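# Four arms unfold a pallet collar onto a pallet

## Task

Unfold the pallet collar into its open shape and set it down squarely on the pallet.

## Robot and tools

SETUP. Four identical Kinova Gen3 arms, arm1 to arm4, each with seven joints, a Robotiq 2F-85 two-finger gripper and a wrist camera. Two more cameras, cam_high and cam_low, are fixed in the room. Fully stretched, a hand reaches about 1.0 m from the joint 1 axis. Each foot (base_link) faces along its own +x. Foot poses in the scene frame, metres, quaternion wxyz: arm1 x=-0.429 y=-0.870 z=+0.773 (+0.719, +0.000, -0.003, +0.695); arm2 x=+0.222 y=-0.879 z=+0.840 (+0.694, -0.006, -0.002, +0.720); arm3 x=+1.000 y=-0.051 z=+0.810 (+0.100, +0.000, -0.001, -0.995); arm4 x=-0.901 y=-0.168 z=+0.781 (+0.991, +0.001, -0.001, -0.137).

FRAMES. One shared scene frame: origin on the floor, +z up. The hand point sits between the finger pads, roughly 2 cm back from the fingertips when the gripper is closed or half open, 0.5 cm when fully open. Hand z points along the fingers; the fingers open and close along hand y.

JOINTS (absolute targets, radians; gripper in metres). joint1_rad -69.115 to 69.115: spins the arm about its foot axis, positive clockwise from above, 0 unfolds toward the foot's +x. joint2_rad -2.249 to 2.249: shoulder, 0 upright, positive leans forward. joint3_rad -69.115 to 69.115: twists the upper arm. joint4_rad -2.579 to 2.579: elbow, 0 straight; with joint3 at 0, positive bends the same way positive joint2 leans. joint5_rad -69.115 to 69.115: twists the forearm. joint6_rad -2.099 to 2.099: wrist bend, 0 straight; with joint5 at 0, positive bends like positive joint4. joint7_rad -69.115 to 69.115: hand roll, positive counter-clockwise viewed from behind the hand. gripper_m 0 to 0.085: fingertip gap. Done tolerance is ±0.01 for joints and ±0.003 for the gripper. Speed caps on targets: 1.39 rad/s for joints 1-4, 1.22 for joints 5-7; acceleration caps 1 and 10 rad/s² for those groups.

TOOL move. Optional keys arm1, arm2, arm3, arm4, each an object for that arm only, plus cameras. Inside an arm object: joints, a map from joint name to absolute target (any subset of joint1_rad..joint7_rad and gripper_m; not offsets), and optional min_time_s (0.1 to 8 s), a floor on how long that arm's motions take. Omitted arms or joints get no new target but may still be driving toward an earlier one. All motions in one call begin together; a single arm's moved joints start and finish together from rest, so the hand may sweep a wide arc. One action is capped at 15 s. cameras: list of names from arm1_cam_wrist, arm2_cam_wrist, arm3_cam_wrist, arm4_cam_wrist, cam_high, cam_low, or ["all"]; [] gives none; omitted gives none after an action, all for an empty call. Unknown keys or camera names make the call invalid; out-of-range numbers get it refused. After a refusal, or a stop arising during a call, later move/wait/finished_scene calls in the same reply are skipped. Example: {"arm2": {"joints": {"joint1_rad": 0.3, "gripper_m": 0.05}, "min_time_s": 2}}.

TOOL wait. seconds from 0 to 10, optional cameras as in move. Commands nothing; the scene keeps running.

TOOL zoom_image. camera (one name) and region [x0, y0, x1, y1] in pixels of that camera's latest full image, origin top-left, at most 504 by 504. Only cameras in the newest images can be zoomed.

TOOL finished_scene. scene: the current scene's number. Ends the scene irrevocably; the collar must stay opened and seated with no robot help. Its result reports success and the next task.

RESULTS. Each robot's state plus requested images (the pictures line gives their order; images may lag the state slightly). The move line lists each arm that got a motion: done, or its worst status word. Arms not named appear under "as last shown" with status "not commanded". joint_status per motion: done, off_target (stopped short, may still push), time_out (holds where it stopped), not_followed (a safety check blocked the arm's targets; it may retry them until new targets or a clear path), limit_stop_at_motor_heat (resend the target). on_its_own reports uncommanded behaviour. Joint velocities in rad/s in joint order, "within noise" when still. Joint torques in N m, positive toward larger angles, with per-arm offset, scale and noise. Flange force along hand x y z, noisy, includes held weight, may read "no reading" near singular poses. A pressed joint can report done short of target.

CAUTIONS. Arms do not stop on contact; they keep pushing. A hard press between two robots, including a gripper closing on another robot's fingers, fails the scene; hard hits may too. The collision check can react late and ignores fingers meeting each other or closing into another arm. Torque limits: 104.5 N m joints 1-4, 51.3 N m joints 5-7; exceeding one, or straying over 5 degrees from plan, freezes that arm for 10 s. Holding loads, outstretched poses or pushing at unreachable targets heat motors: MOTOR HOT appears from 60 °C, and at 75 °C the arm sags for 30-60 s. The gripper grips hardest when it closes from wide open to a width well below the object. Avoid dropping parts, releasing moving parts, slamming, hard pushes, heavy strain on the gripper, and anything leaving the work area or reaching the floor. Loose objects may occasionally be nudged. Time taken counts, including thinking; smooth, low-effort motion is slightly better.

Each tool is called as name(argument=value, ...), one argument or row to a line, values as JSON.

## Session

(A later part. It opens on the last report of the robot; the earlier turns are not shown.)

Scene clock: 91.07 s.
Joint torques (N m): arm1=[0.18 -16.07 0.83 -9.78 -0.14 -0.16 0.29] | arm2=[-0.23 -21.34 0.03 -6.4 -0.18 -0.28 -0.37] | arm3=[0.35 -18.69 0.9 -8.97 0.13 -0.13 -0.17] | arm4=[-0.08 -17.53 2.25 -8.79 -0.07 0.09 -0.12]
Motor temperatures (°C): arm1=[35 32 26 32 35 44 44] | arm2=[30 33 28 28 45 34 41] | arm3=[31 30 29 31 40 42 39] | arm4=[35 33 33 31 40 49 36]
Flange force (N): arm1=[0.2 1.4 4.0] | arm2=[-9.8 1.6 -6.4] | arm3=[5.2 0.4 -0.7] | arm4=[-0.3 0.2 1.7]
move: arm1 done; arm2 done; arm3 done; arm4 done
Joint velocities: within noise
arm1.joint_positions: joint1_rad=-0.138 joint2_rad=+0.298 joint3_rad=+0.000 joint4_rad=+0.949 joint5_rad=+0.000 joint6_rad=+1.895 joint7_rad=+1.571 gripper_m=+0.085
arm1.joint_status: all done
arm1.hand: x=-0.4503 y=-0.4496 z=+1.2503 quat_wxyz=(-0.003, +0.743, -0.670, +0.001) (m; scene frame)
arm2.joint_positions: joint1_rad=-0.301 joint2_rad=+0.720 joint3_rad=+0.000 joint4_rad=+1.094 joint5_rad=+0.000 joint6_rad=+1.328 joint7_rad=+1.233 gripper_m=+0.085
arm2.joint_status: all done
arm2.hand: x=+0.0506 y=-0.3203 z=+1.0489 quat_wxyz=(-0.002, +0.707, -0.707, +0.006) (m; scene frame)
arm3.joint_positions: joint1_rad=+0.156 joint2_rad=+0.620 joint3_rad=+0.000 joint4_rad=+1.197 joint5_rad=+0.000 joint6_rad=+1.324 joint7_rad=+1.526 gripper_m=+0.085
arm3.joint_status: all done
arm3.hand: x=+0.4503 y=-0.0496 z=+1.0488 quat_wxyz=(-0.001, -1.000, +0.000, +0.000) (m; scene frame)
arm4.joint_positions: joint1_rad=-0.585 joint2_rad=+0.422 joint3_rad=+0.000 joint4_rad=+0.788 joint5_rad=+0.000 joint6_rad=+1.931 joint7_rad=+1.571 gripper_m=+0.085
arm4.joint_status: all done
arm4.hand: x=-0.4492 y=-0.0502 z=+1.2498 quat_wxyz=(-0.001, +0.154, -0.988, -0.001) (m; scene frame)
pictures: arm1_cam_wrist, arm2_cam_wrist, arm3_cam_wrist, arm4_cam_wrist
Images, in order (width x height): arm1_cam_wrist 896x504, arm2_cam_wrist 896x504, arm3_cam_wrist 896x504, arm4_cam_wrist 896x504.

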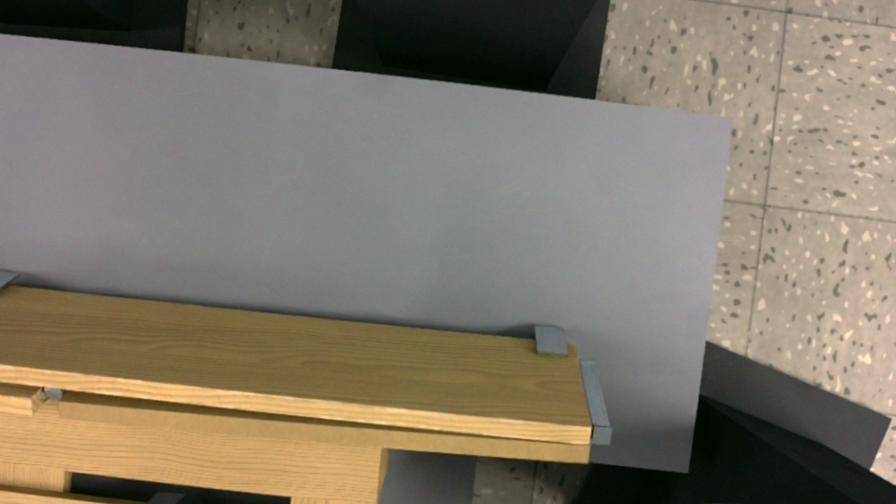

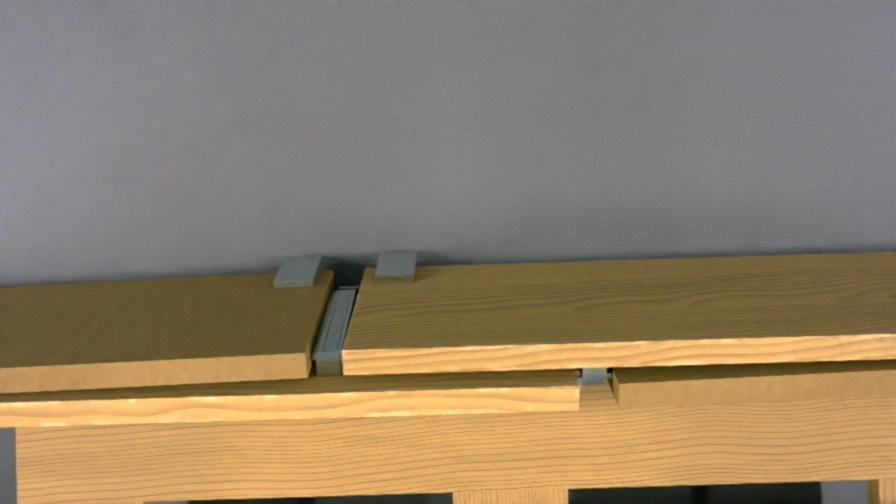

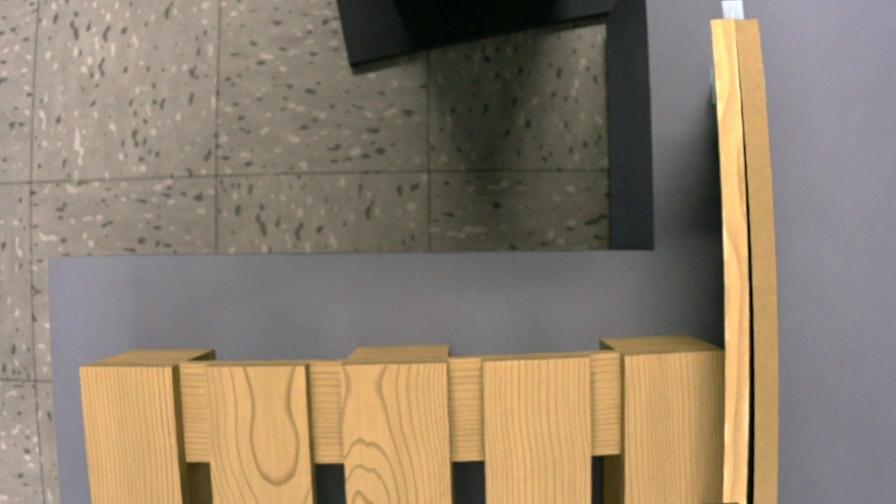

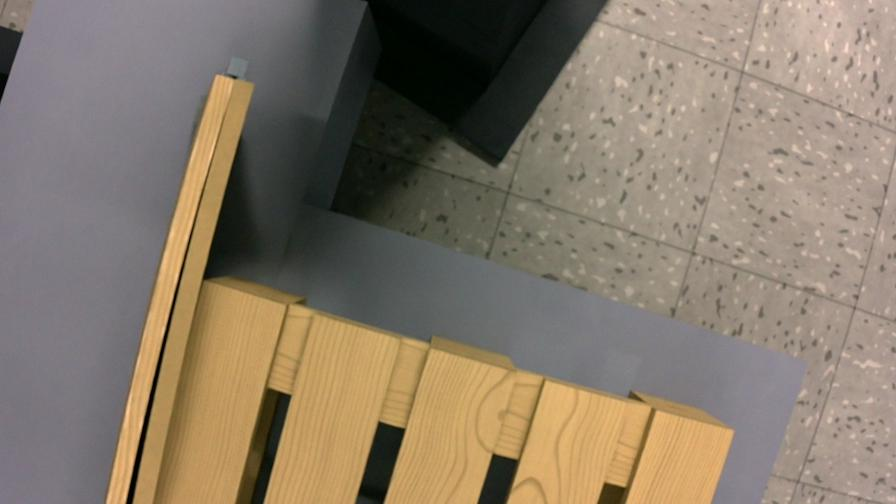

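move(
  arm1={"joints": {"joint7_rad": -1.5706}},
  arm2={"joints": {"joint7_rad": -1.9086}},
  arm3={"joints": {"joint7_rad": -1.6151}},
  arm4={"joints": {"joint7_rad": -1.5706}},
  cameras=["arm1_cam_wrist", "arm2_cam_wrist", "arm3_cam_wrist", "arm4_cam_wrist"],
)

Scene clock: 166.10 s.
Joint torques (N m): arm1=[0.16 -16.09 0.76 -9.9 -0.09 -0.22 0.29] | arm2=[-0.16 -21.49 0.03 -6.48 -0.13 -0.33 -0.4] | arm3=[0.39 -18.79 0.8 -9.04 0.11 -0.26 -0.18] | arm4=[-0.02 -17.64 2.26 -8.93 -0.06 -0.05 -0.14]
Motor temperatures (°C): arm1=[34 33 26 32 35 44 44] | arm2=[30 34 27 29 45 34 41] | arm3=[31 31 29 31 40 41 39] | arm4=[35 35 33 31 40 48 36]
Flange force (N): arm1=[-0.5 -1.3 4.3] | arm2=[9.9 -1.7 -6.3] | arm3=[-5.0 -0.5 -0.8] | arm4=[0.3 -0.3 1.7]
move: arm1 done; arm2 done; arm3 done; arm4 done
Joint velocities: within noise
arm1.joint_positions: joint1_rad=-0.138 joint2_rad=+0.298 joint3_rad=+0.000 joint4_rad=+0.949 joint5_rad=+0.000 joint6_rad=+1.895 joint7_rad=-1.571 gripper_m=+0.085
arm1.joint_status: all done
arm1.hand: x=-0.4503 y=-0.4496 z=+1.2503 quat_wxyz=(-0.001, -0.670, -0.743, -0.003) (m; scene frame)
arm2.joint_positions: joint1_rad=-0.301 joint2_rad=+0.720 joint3_rad=+0.000 joint4_rad=+1.094 joint5_rad=+0.000 joint6_rad=+1.328 joint7_rad=-1.909 gripper_m=+0.085
arm2.joint_status: all done
arm2.hand: x=+0.0506 y=-0.3203 z=+1.0489 quat_wxyz=(-0.006, -0.707, -0.707, -0.002) (m; scene frame)
arm3.joint_positions: joint1_rad=+0.156 joint2_rad=+0.620 joint3_rad=+0.000 joint4_rad=+1.197 joint5_rad=+0.000 joint6_rad=+1.324 joint7_rad=-1.615 gripper_m=+0.085
arm3.joint_status: all done
arm3.hand: x=+0.4503 y=-0.0496 z=+1.0488 quat_wxyz=(+0.000, +0.000, +1.000, -0.001) (m; scene frame)
arm4.joint_positions: joint1_rad=-0.585 joint2_rad=+0.422 joint3_rad=+0.000 joint4_rad=+0.788 joint5_rad=+0.000 joint6_rad=+1.931 joint7_rad=-1.571 gripper_m=+0.085
arm4.joint_status: all done
arm4.hand: x=-0.4493 y=-0.0502 z=+1.2498 quat_wxyz=(+0.001, -0.988, -0.154, -0.001) (m; scene frame)
pictures: arm1_cam_wrist, arm2_cam_wrist, arm3_cam_wrist, arm4_cam_wrist
Images, in order (width x height): arm1_cam_wrist 896x504, arm2_cam_wrist 896x504, arm3_cam_wrist 896x504, arm4_cam_wrist 896x504.

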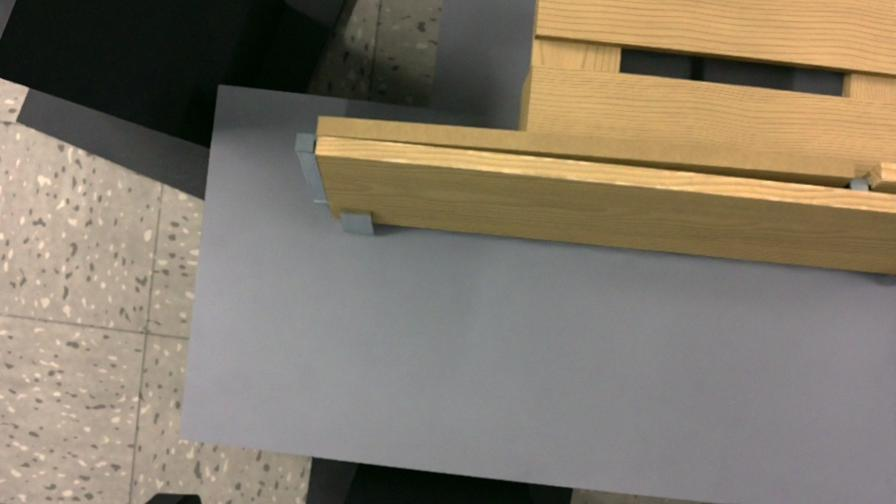

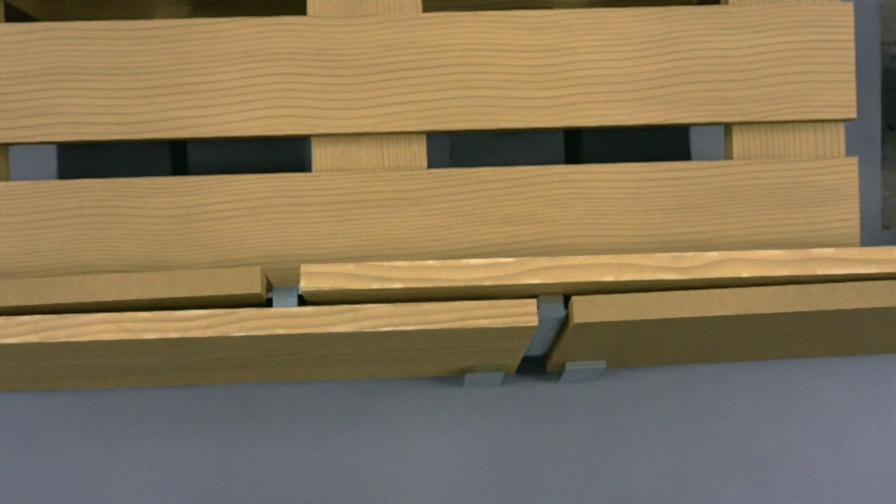

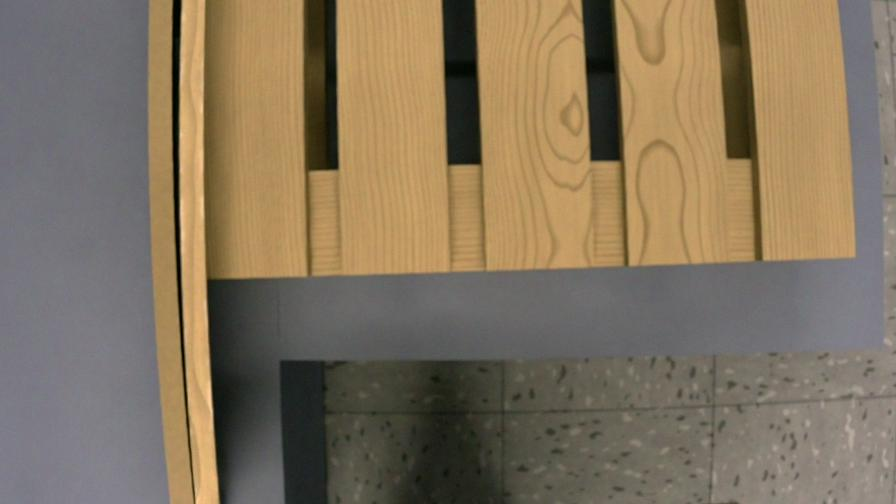

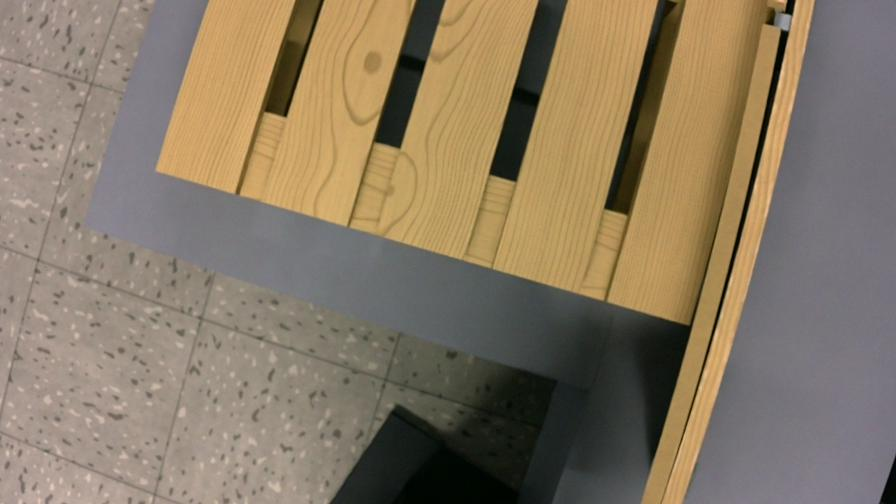

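move(
  cameras=["all"],
)

Scene clock: 192.23 s.
Joint torques (N m): arm1=[0.12 -16.1 0.73 -9.87 -0.09 -0.25 0.27] | arm2=[-0.18 -21.43 0.01 -6.48 -0.17 -0.37 -0.41] | arm3=[0.31 -18.85 0.84 -9.04 0.14 -0.26 -0.19] | arm4=[-0.03 -17.62 2.28 -8.91 -0.06 -0.02 -0.12]
Motor temperatures (°C): arm1=[34 34 26 32 35 44 43] | arm2=[30 35 27 29 45 34 41] | arm3=[31 32 29 31 40 41 39] | arm4=[35 35 32 31 40 48 36]
Flange force (N): arm1=[-0.3 -1.1 4.0] | arm2=[9.9 -1.6 -6.4] | arm3=[-4.8 -0.3 -0.8] | arm4=[0.3 -0.3 1.7]
Joint velocities: within noise
arm1.joint_positions: joint1_rad=-0.138 joint2_rad=+0.298 joint3_rad=+0.000 joint4_rad=+0.949 joint5_rad=+0.000 joint6_rad=+1.895 joint7_rad=-1.571 gripper_m=+0.085
arm1.joint_status: all done
arm1.hand: x=-0.4503 y=-0.4496 z=+1.2503 quat_wxyz=(-0.001, -0.670, -0.743, -0.003) (m; scene frame)
arm2.joint_positions: joint1_rad=-0.301 joint2_rad=+0.720 joint3_rad=+0.000 joint4_rad=+1.094 joint5_rad=+0.000 joint6_rad=+1.328 joint7_rad=-1.909 gripper_m=+0.085
arm2.joint_status: all done
arm2.hand: x=+0.0506 y=-0.3203 z=+1.0489 quat_wxyz=(-0.006, -0.707, -0.707, -0.002) (m; scene frame)
arm3.joint_positions: joint1_rad=+0.156 joint2_rad=+0.620 joint3_rad=+0.000 joint4_rad=+1.197 joint5_rad=+0.000 joint6_rad=+1.324 joint7_rad=-1.615 gripper_m=+0.085
arm3.joint_status: all done
arm3.hand: x=+0.4503 y=-0.0496 z=+1.0488 quat_wxyz=(+0.000, +0.000, +1.000, -0.001) (m; scene frame)
arm4.joint_positions: joint1_rad=-0.585 joint2_rad=+0.422 joint3_rad=+0.000 joint4_rad=+0.788 joint5_rad=+0.000 joint6_rad=+1.931 joint7_rad=-1.571 gripper_m=+0.085
arm4.joint_status: all done
arm4.hand: x=-0.4493 y=-0.0502 z=+1.2498 quat_wxyz=(+0.001, -0.988, -0.154, -0.001) (m; scene frame)
pictures: arm1_cam_wrist, arm2_cam_wrist, arm3_cam_wrist, arm4_cam_wrist, cam_high, cam_low
Images, in order (width x height): arm1_cam_wrist 896x504, arm2_cam_wrist 896x504, arm3_cam_wrist 896x504, arm4_cam_wrist 896x504, cam_high 896x504, cam_low 896x504.

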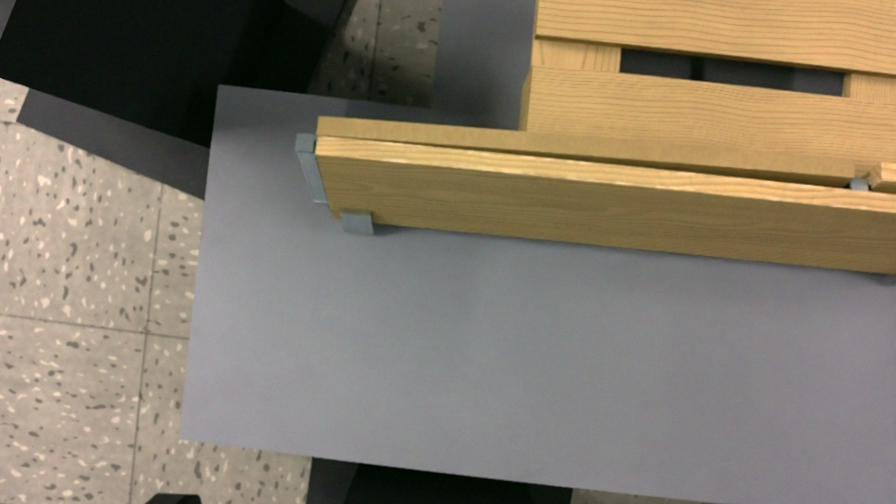

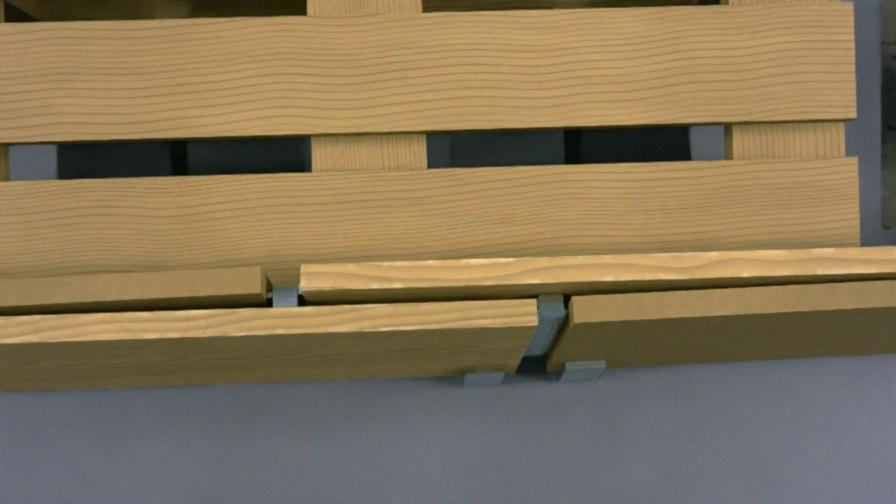

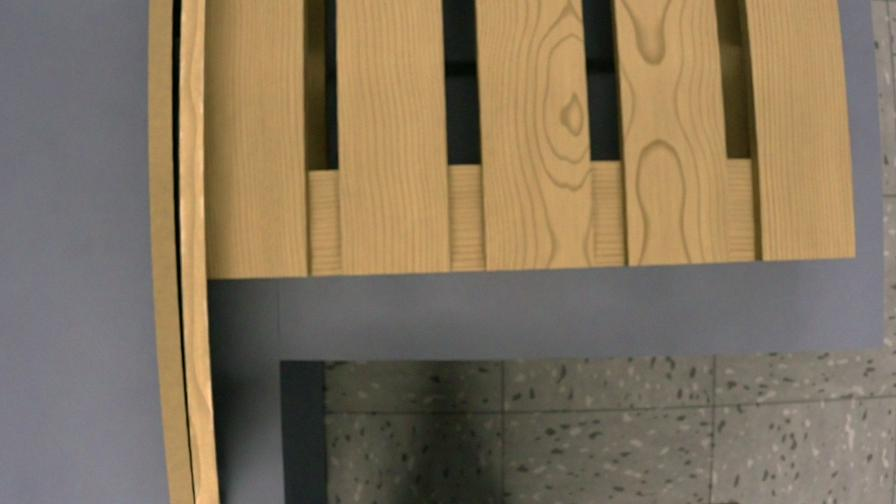

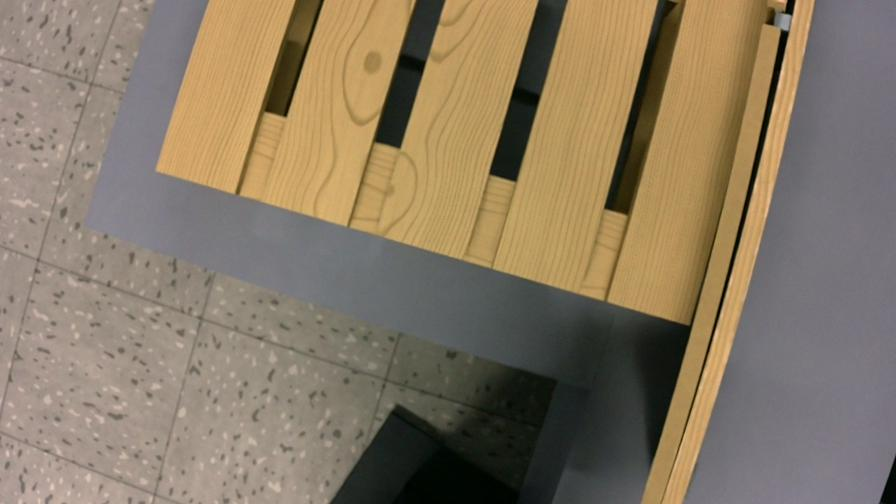

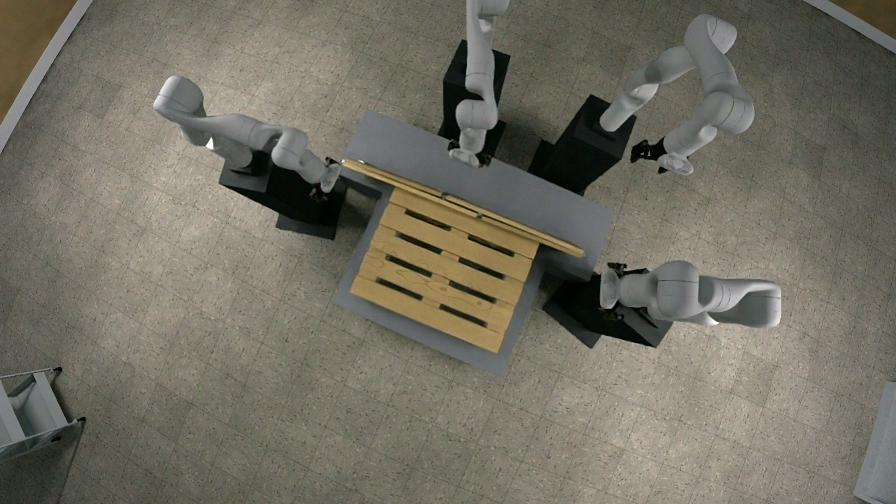

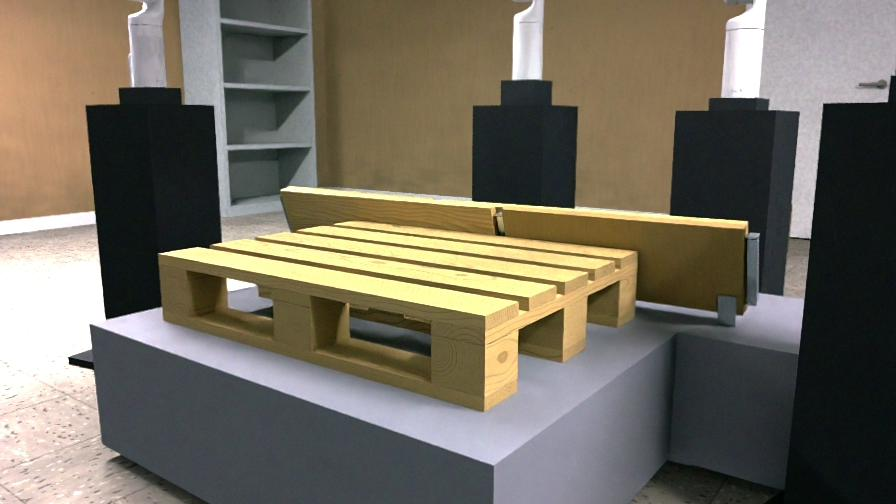

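move(
  arm1={"joints": {"joint1_rad": 0.2216, "joint2_rad": 1.1644, "joint3_rad": 0, "joint4_rad": 1.6363, "joint5_rad": 0, "joint6_rad": 0.3409, "joint7_rad": -1.3153, "gripper_m": 0.0}, "min_time_s": 2.5},
  arm2={"joints": {"joint1_rad": 0.3386, "joint2_rad": 1.3227, "joint3_rad": 0, "joint4_rad": 1.4858, "joint5_rad": 0, "joint6_rad": 0.3332, "joint7_rad": -1.269, "gripper_m": 0.0}, "min_time_s": 2.5},
  arm3={"joints": {"joint1_rad": -0.254, "joint2_rad": 1.2063, "joint3_rad": 0, "joint4_rad": 1.9493, "joint5_rad": 0, "joint6_rad": -0.014, "joint7_rad": -0.4543, "gripper_m": 0.0}, "min_time_s": 2.5},
  arm4={"joints": {"joint1_rad": -0.2552, "joint2_rad": 1.1335, "joint3_rad": 0, "joint4_rad": 2.008, "joint5_rad": 0, "joint6_rad": 0.0001, "joint7_rad": -3.1221, "gripper_m": 0.0}, "min_time_s": 2.5},
  cameras=["all"],
)

Scene clock: 232.20 s.
Joint torques (N m): arm1=[0.17 -22.99 1.05 -4.11 -0.15 -0.24 0.34] | arm2=[0.01 -21.68 0.18 -0.83 -0.23 -0.36 -0.38] | arm3=[0.4 -17.15 1.03 -0.17 0.11 -0.25 -0.16] | arm4=[-0.08 -19.12 2.53 -0.01 -0.07 0 -0.13]
Motor temperatures (°C): arm1=[34 34 26 32 35 44 43] | arm2=[30 35 27 29 45 34 41] | arm3=[31 32 28 31 40 41 38] | arm4=[35 35 32 31 40 48 36]
Flange force (N): arm1=[-1.9 -1.1 2.1] | arm2=[7.6 4.0 0.3] | arm3=[1.0 -0.5 -4.4] | arm4=[0.4 0.0 2.0]
move: arm1 done; arm2 done; arm3 done; arm4 done
Joint velocities: within noise
arm1.joint_positions: joint1_rad=+0.222 joint2_rad=+1.164 joint3_rad=+0.000 joint4_rad=+1.636 joint5_rad=+0.000 joint6_rad=+0.341 joint7_rad=-1.315 gripper_m=+0.000
arm1.joint_status: all done
arm1.hand: x=-0.2797 y=-0.4002 z=+0.6192 quat_wxyz=(+0.000, -0.707, -0.707, -0.003) (m; scene frame)
arm2.joint_positions: joint1_rad=+0.339 joint2_rad=+1.323 joint3_rad=+0.000 joint4_rad=+1.486 joint5_rad=+0.000 joint6_rad=+0.333 joint7_rad=-1.269 gripper_m=+0.000
arm2.joint_status: all done
arm2.hand: x=+0.4007 y=-0.4005 z=+0.6189 quat_wxyz=(-0.006, -0.707, -0.707, -0.002) (m; scene frame)
arm3.joint_positions: joint1_rad=-0.254 joint2_rad=+1.206 joint3_rad=+0.000 joint4_rad=+1.949 joint5_rad=+0.000 joint6_rad=-0.014 joint7_rad=-0.454 gripper_m=+0.000
arm3.joint_status: all done
arm3.hand: x=+0.6400 y=-0.1990 z=+0.6190 quat_wxyz=(-0.001, -0.707, +0.707, -0.001) (m; scene frame)
arm4.joint_positions: joint1_rad=-0.255 joint2_rad=+1.134 joint3_rad=+0.000 joint4_rad=+2.008 joint5_rad=+0.000 joint6_rad=+0.000 joint7_rad=-3.122 gripper_m=+0.000
arm4.joint_status: all done
arm4.hand: x=-0.5196 y=-0.1999 z=+0.6186 quat_wxyz=(+0.001, -0.707, +0.707, +0.000) (m; scene frame)
pictures: arm1_cam_wrist, arm2_cam_wrist, arm3_cam_wrist, arm4_cam_wrist, cam_high, cam_low
Images, in order (width x height): arm1_cam_wrist 896x504, arm2_cam_wrist 896x504, arm3_cam_wrist 896x504, arm4_cam_wrist 896x504, cam_high 896x504, cam_low 896x504.

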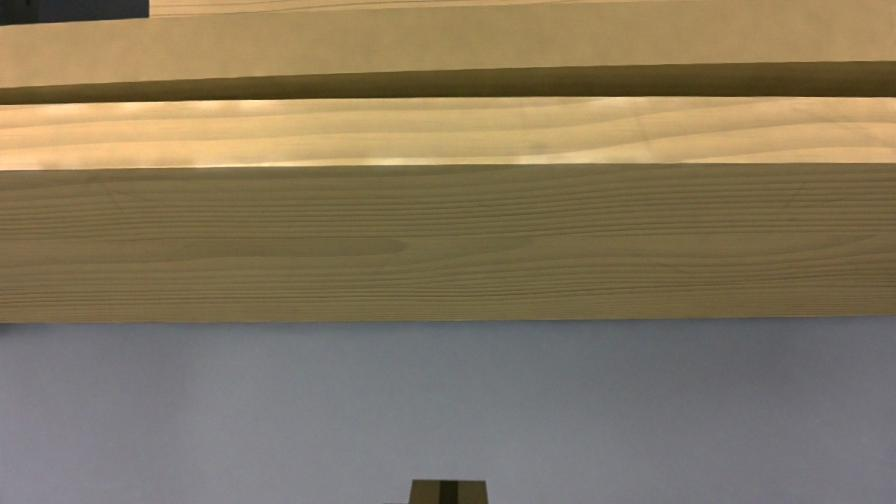

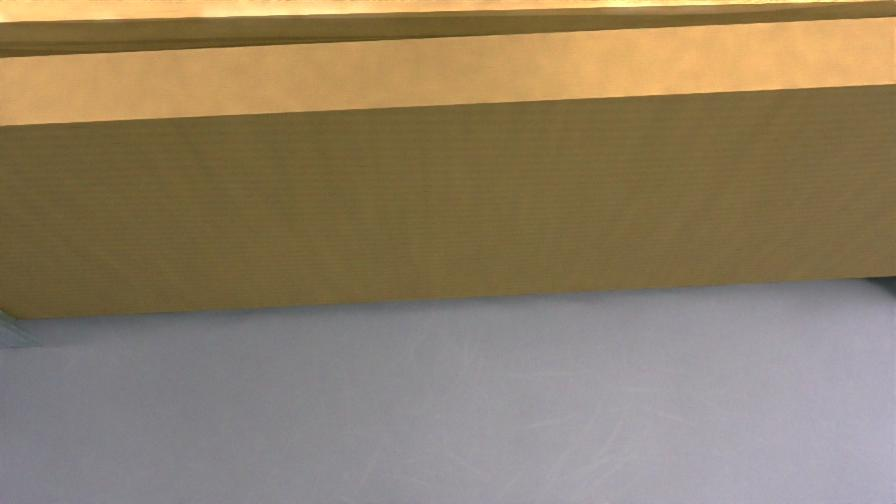

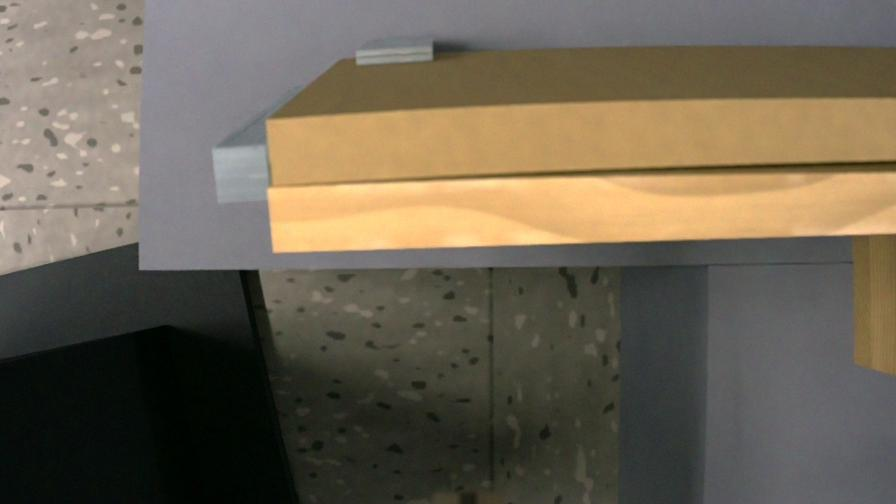

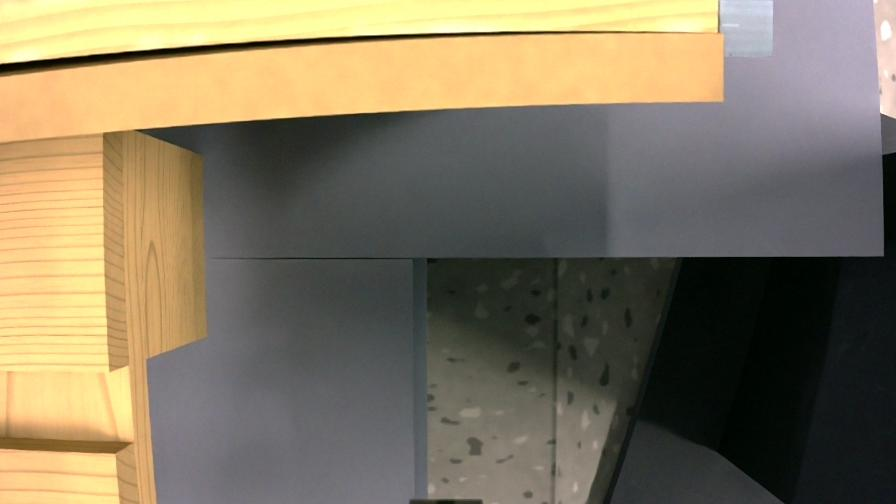

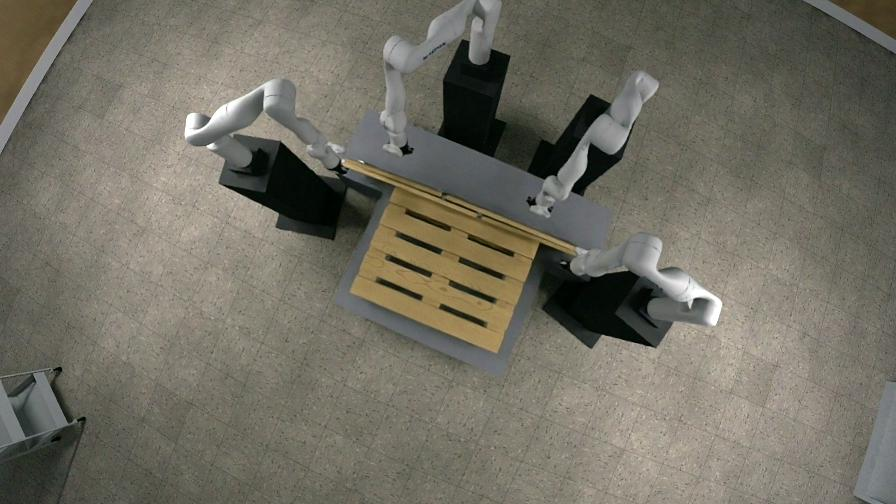

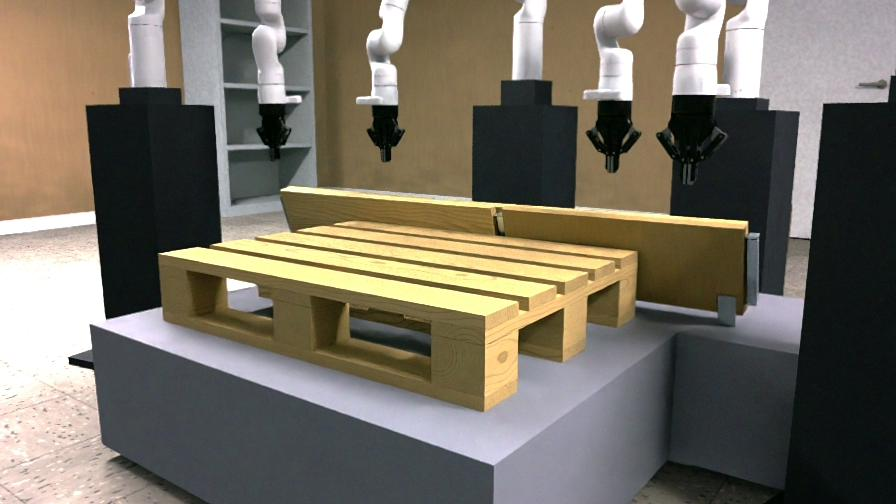

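move(
  arm1={"joints": {"joint1_rad": 0.2219, "joint2_rad": 1.4374, "joint3_rad": 0, "joint4_rad": 1.4731, "joint5_rad": 0, "joint6_rad": 0.2312, "joint7_rad": -1.315}, "min_time_s": 1.5},
  arm2={"joints": {"joint1_rad": 0.3203, "joint2_rad": 1.6226, "joint3_rad": 0, "joint4_rad": 1.1373, "joint5_rad": 0, "joint6_rad": 0.3816, "joint7_rad": -1.2873}, "min_time_s": 1.5},
  arm3={"joints": {"joint1_rad": -0.2996, "joint2_rad": 1.5023, "joint3_rad": 0, "joint4_rad": 1.7126, "joint5_rad": 0, "joint6_rad": -0.0733, "joint7_rad": -0.4999}, "min_time_s": 1.5},
  arm4={"joints": {"joint1_rad": -0.0872, "joint2_rad": 1.4343, "joint3_rad": 0, "joint4_rad": 1.7868, "joint5_rad": 0, "joint6_rad": -0.0795, "joint7_rad": -2.9541}, "min_time_s": 1.5},
  cameras=["arm1_cam_wrist", "arm2_cam_wrist", "arm3_cam_wrist", "arm4_cam_wrist", "cam_low"],
)

Scene clock: 244.60 s.
Joint torques (N m): arm1=[0.12 -23.51 1.06 -3.13 -0.13 -0.23 0.28] | arm2=[-0.08 -22.64 0.14 -1.23 -0.17 -0.36 -0.33] | arm3=[0.38 -17.91 1.01 0.36 0.09 -0.22 -0.21] | arm4=[-0.05 -20.03 2.59 0.71 -0.09 0.03 -0.13]
Motor temperatures (°C): arm1=[34 34 26 32 35 44 43] | arm2=[30 35 27 29 45 34 41] | arm3=[31 32 28 31 40 41 38] | arm4=[35 35 32 31 40 48 36]
Flange force (N): arm1=[-2.2 -1.0 1.4] | arm2=[8.9 4.3 2.9] | arm3=[0.9 -0.3 -4.2] | arm4=[0.0 0.2 1.7]
move: arm1 done; arm2 done; arm3 done; arm4 done
Joint velocities: within noise
arm1.joint_positions: joint1_rad=+0.222 joint2_rad=+1.437 joint3_rad=+0.000 joint4_rad=+1.473 joint5_rad=+0.000 joint6_rad=+0.231 joint7_rad=-1.315 gripper_m=+0.000
arm1.joint_status: all done
arm1.hand: x=-0.2797 y=-0.4023 z=+0.4991 quat_wxyz=(+0.000, -0.707, -0.707, -0.003) (m; scene frame)
arm2.joint_positions: joint1_rad=+0.320 joint2_rad=+1.623 joint3_rad=+0.000 joint4_rad=+1.137 joint5_rad=+0.000 joint6_rad=+0.382 joint7_rad=-1.287 gripper_m=+0.000
arm2.joint_status: all done
arm2.hand: x=+0.4007 y=-0.3723 z=+0.4990 quat_wxyz=(-0.006, -0.707, -0.707, -0.002) (m; scene frame)
arm3.joint_positions: joint1_rad=-0.300 joint2_rad=+1.502 joint3_rad=+0.000 joint4_rad=+1.713 joint5_rad=+0.000 joint6_rad=-0.073 joint7_rad=-0.500 gripper_m=+0.000
arm3.joint_status: all done
arm3.hand: x=+0.6400 y=-0.2194 z=+0.4986 quat_wxyz=(-0.001, -0.707, +0.707, -0.001) (m; scene frame)
arm4.joint_positions: joint1_rad=-0.087 joint2_rad=+1.434 joint3_rad=+0.000 joint4_rad=+1.787 joint5_rad=+0.000 joint6_rad=-0.079 joint7_rad=-2.954 gripper_m=+0.000
arm4.joint_status: all done
arm4.hand: x=-0.5197 y=-0.2649 z=+0.4986 quat_wxyz=(+0.001, -0.707, +0.707, +0.000) (m; scene frame)
pictures: arm1_cam_wrist, arm2_cam_wrist, arm3_cam_wrist, arm4_cam_wrist, cam_low
Images, in order (width x height): arm1_cam_wrist 896x504, arm2_cam_wrist 896x504, arm3_cam_wrist 896x504, arm4_cam_wrist 896x504, cam_low 896x504.

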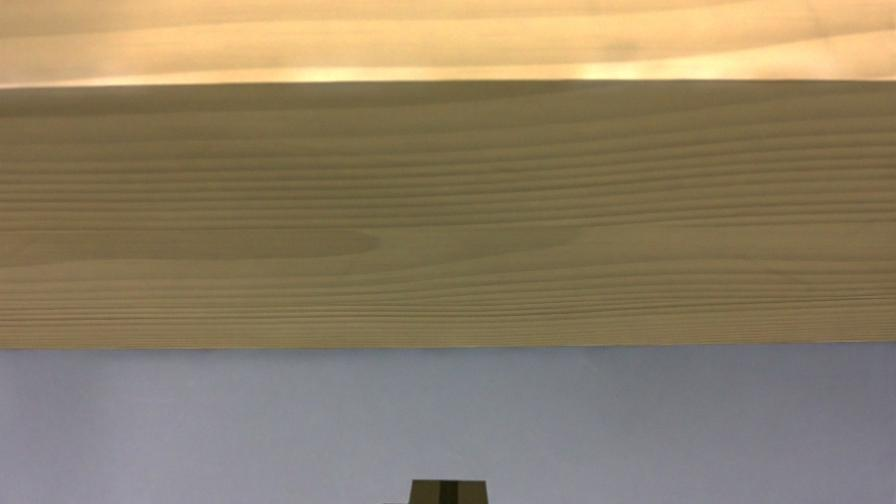

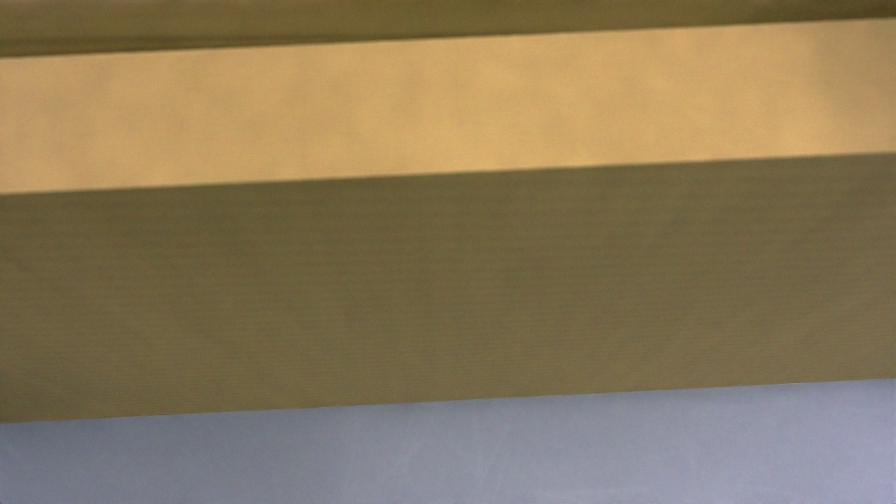

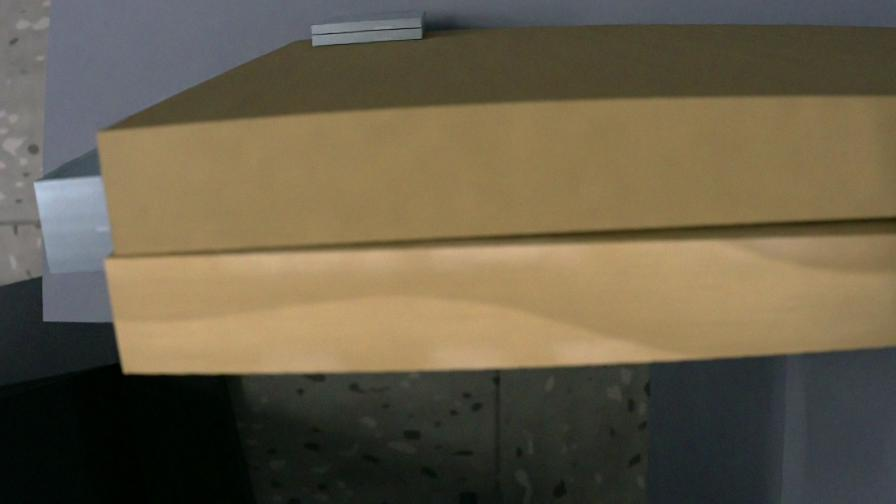

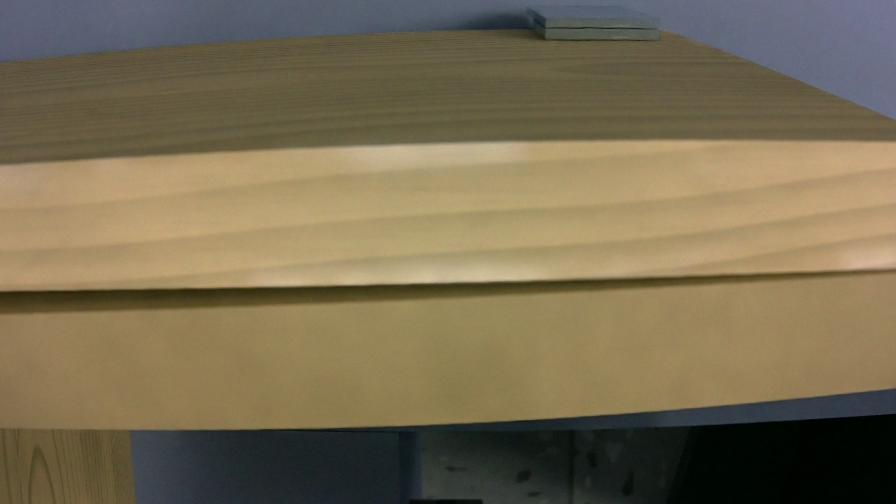

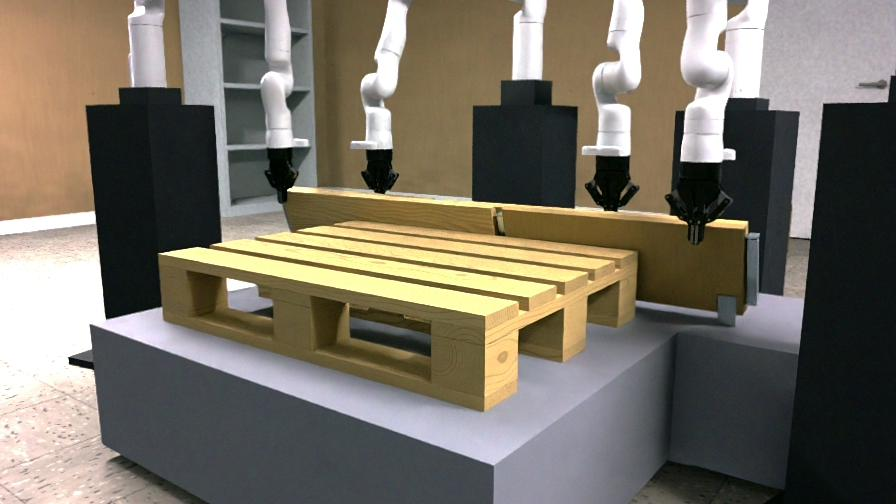

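move(
  arm1={"joints": {"joint1_rad": 0.2057, "joint2_rad": 1.4935, "joint3_rad": 0, "joint4_rad": 1.321, "joint5_rad": 0, "joint6_rad": 0.3271, "joint7_rad": -1.3312}, "min_time_s": 1.2},
  arm2={"joints": {"joint1_rad": 0.3094, "joint2_rad": 1.6816, "joint3_rad": 0, "joint4_rad": 1.0019, "joint5_rad": 0, "joint6_rad": 0.4582, "joint7_rad": -1.2982}, "min_time_s": 1.2},
  arm3={"joints": {"joint1_rad": -0.3471, "joint2_rad": 1.5364, "joint3_rad": 0, "joint4_rad": 1.6494, "joint5_rad": 0, "joint6_rad": -0.0443, "joint7_rad": -0.5474}, "min_time_s": 1.2},
  arm4={"joints": {"joint1_rad": -0.0498, "joint2_rad": 1.4699, "joint3_rad": 0, "joint4_rad": 1.7443, "joint5_rad": 0, "joint6_rad": -0.0726, "joint7_rad": -2.9167}, "min_time_s": 1.2},
  cameras=["arm1_cam_wrist", "arm2_cam_wrist", "arm3_cam_wrist", "arm4_cam_wrist"],
)

Scene clock: 273.40 s.
Joint torques (N m): arm1=[0.08 -24.43 0.97 -4.03 -0.11 -0.23 0.31] | arm2=[-0.08 -23.09 0.29 -1.86 -0.16 -0.38 -0.4] | arm3=[0.4 -18.2 0.99 0.15 0.1 -0.22 -0.17] | arm4=[-0.04 -20.2 2.57 0.64 -0.09 0.01 -0.13]
Motor temperatures (°C): arm1=[34 34 26 32 35 44 43] | arm2=[30 35 27 29 45 34 41] | arm3=[31 32 28 31 39 41 38] | arm4=[35 35 32 31 40 48 36]
Flange force (N): arm1=[-2.5 -1.0 1.1] | arm2=[9.7 4.6 3.4] | arm3=[0.9 -0.4 -4.1] | arm4=[0.0 0.2 1.7]
move: arm1 done; arm2 done; arm3 done; arm4 done
Joint velocities: within noise
arm1.joint_positions: joint1_rad=+0.206 joint2_rad=+1.493 joint3_rad=+0.000 joint4_rad=+1.321 joint5_rad=+0.000 joint6_rad=+0.327 joint7_rad=-1.331 gripper_m=+0.000
arm1.joint_status: all done
arm1.hand: x=-0.2797 y=-0.3693 z=+0.4841 quat_wxyz=(+0.000, -0.707, -0.707, -0.003) (m; scene frame)
arm2.joint_positions: joint1_rad=+0.309 joint2_rad=+1.682 joint3_rad=+0.000 joint4_rad=+1.002 joint5_rad=+0.000 joint6_rad=+0.458 joint7_rad=-1.298 gripper_m=+0.000
arm2.joint_status: all done
arm2.hand: x=+0.4007 y=-0.3514 z=+0.4839 quat_wxyz=(-0.006, -0.707, -0.707, -0.002) (m; scene frame)
arm3.joint_positions: joint1_rad=-0.347 joint2_rad=+1.536 joint3_rad=+0.000 joint4_rad=+1.649 joint5_rad=+0.000 joint6_rad=-0.044 joint7_rad=-0.547 gripper_m=+0.000
arm3.joint_status: all done
arm3.hand: x=+0.6400 y=-0.2414 z=+0.4838 quat_wxyz=(-0.001, -0.707, +0.707, -0.001) (m; scene frame)
arm4.joint_positions: joint1_rad=-0.050 joint2_rad=+1.470 joint3_rad=+0.000 joint4_rad=+1.744 joint5_rad=+0.000 joint6_rad=-0.073 joint7_rad=-2.917 gripper_m=+0.000
arm4.joint_status: all done
arm4.hand: x=-0.5198 y=-0.2798 z=+0.4835 quat_wxyz=(+0.001, -0.707, +0.707, +0.000) (m; scene frame)
pictures: arm1_cam_wrist, arm2_cam_wrist, arm3_cam_wrist, arm4_cam_wrist
Images, in order (width x height): arm1_cam_wrist 896x504, arm2_cam_wrist 896x504, arm3_cam_wrist 896x504, arm4_cam_wrist 896x504.

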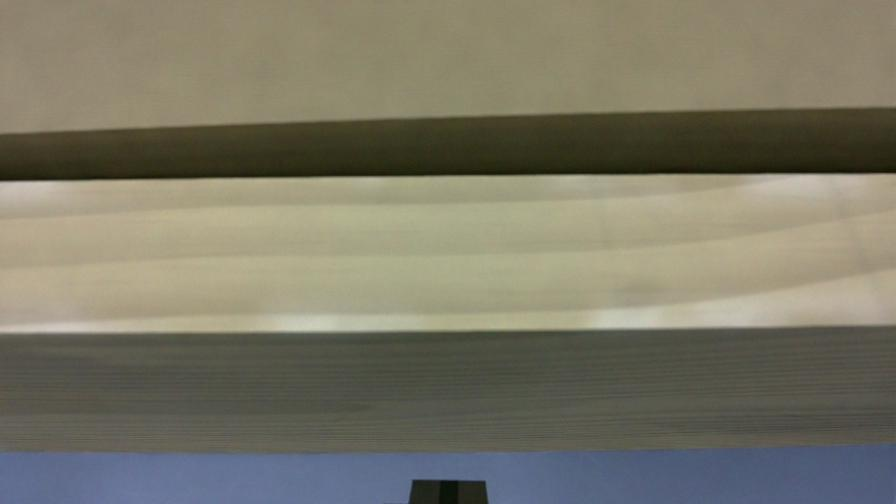

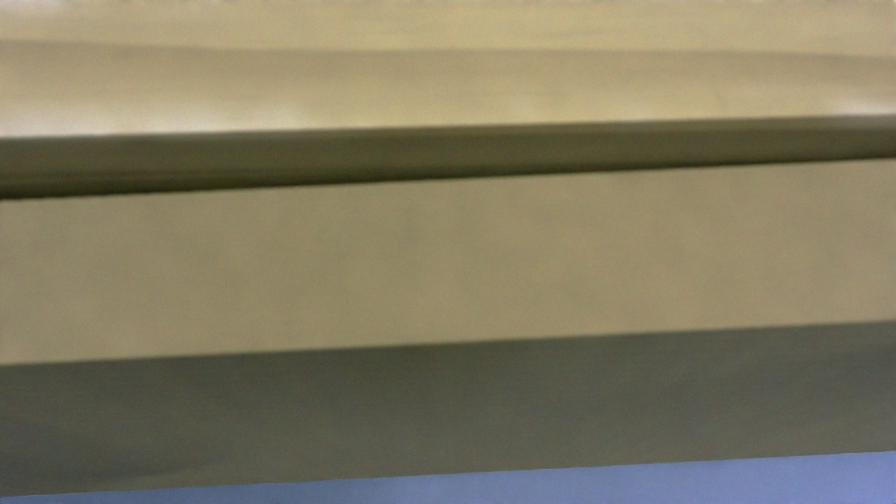

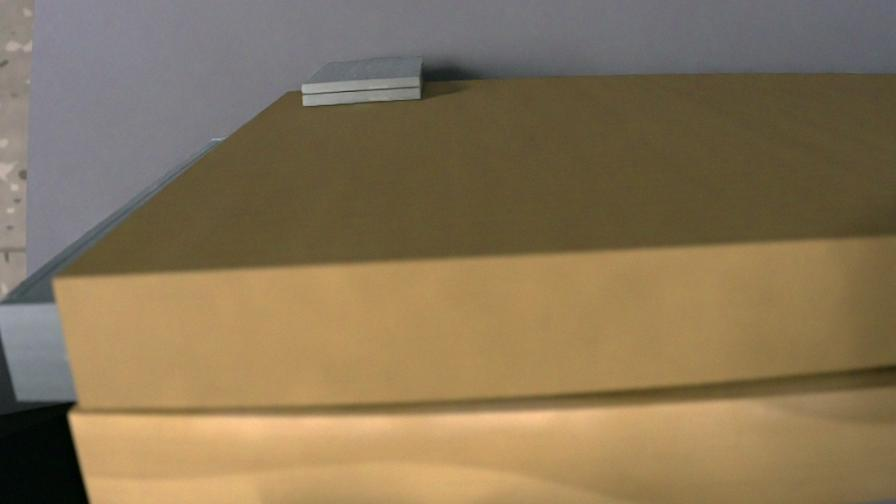

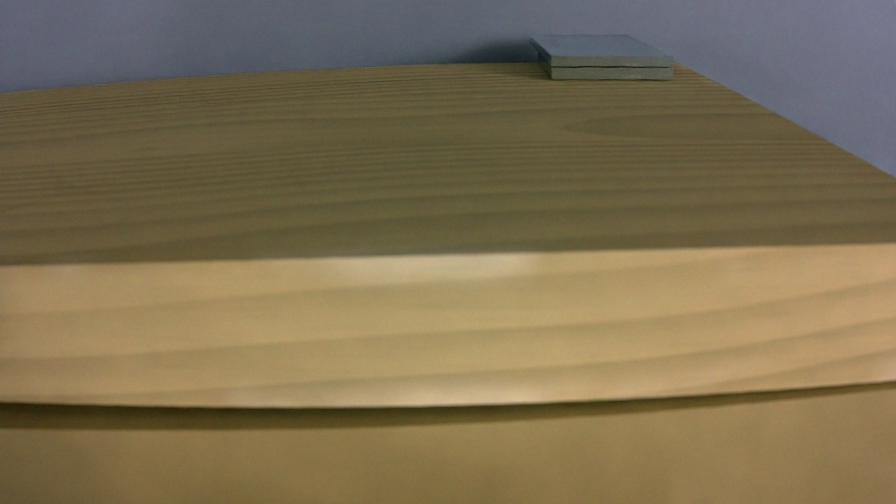

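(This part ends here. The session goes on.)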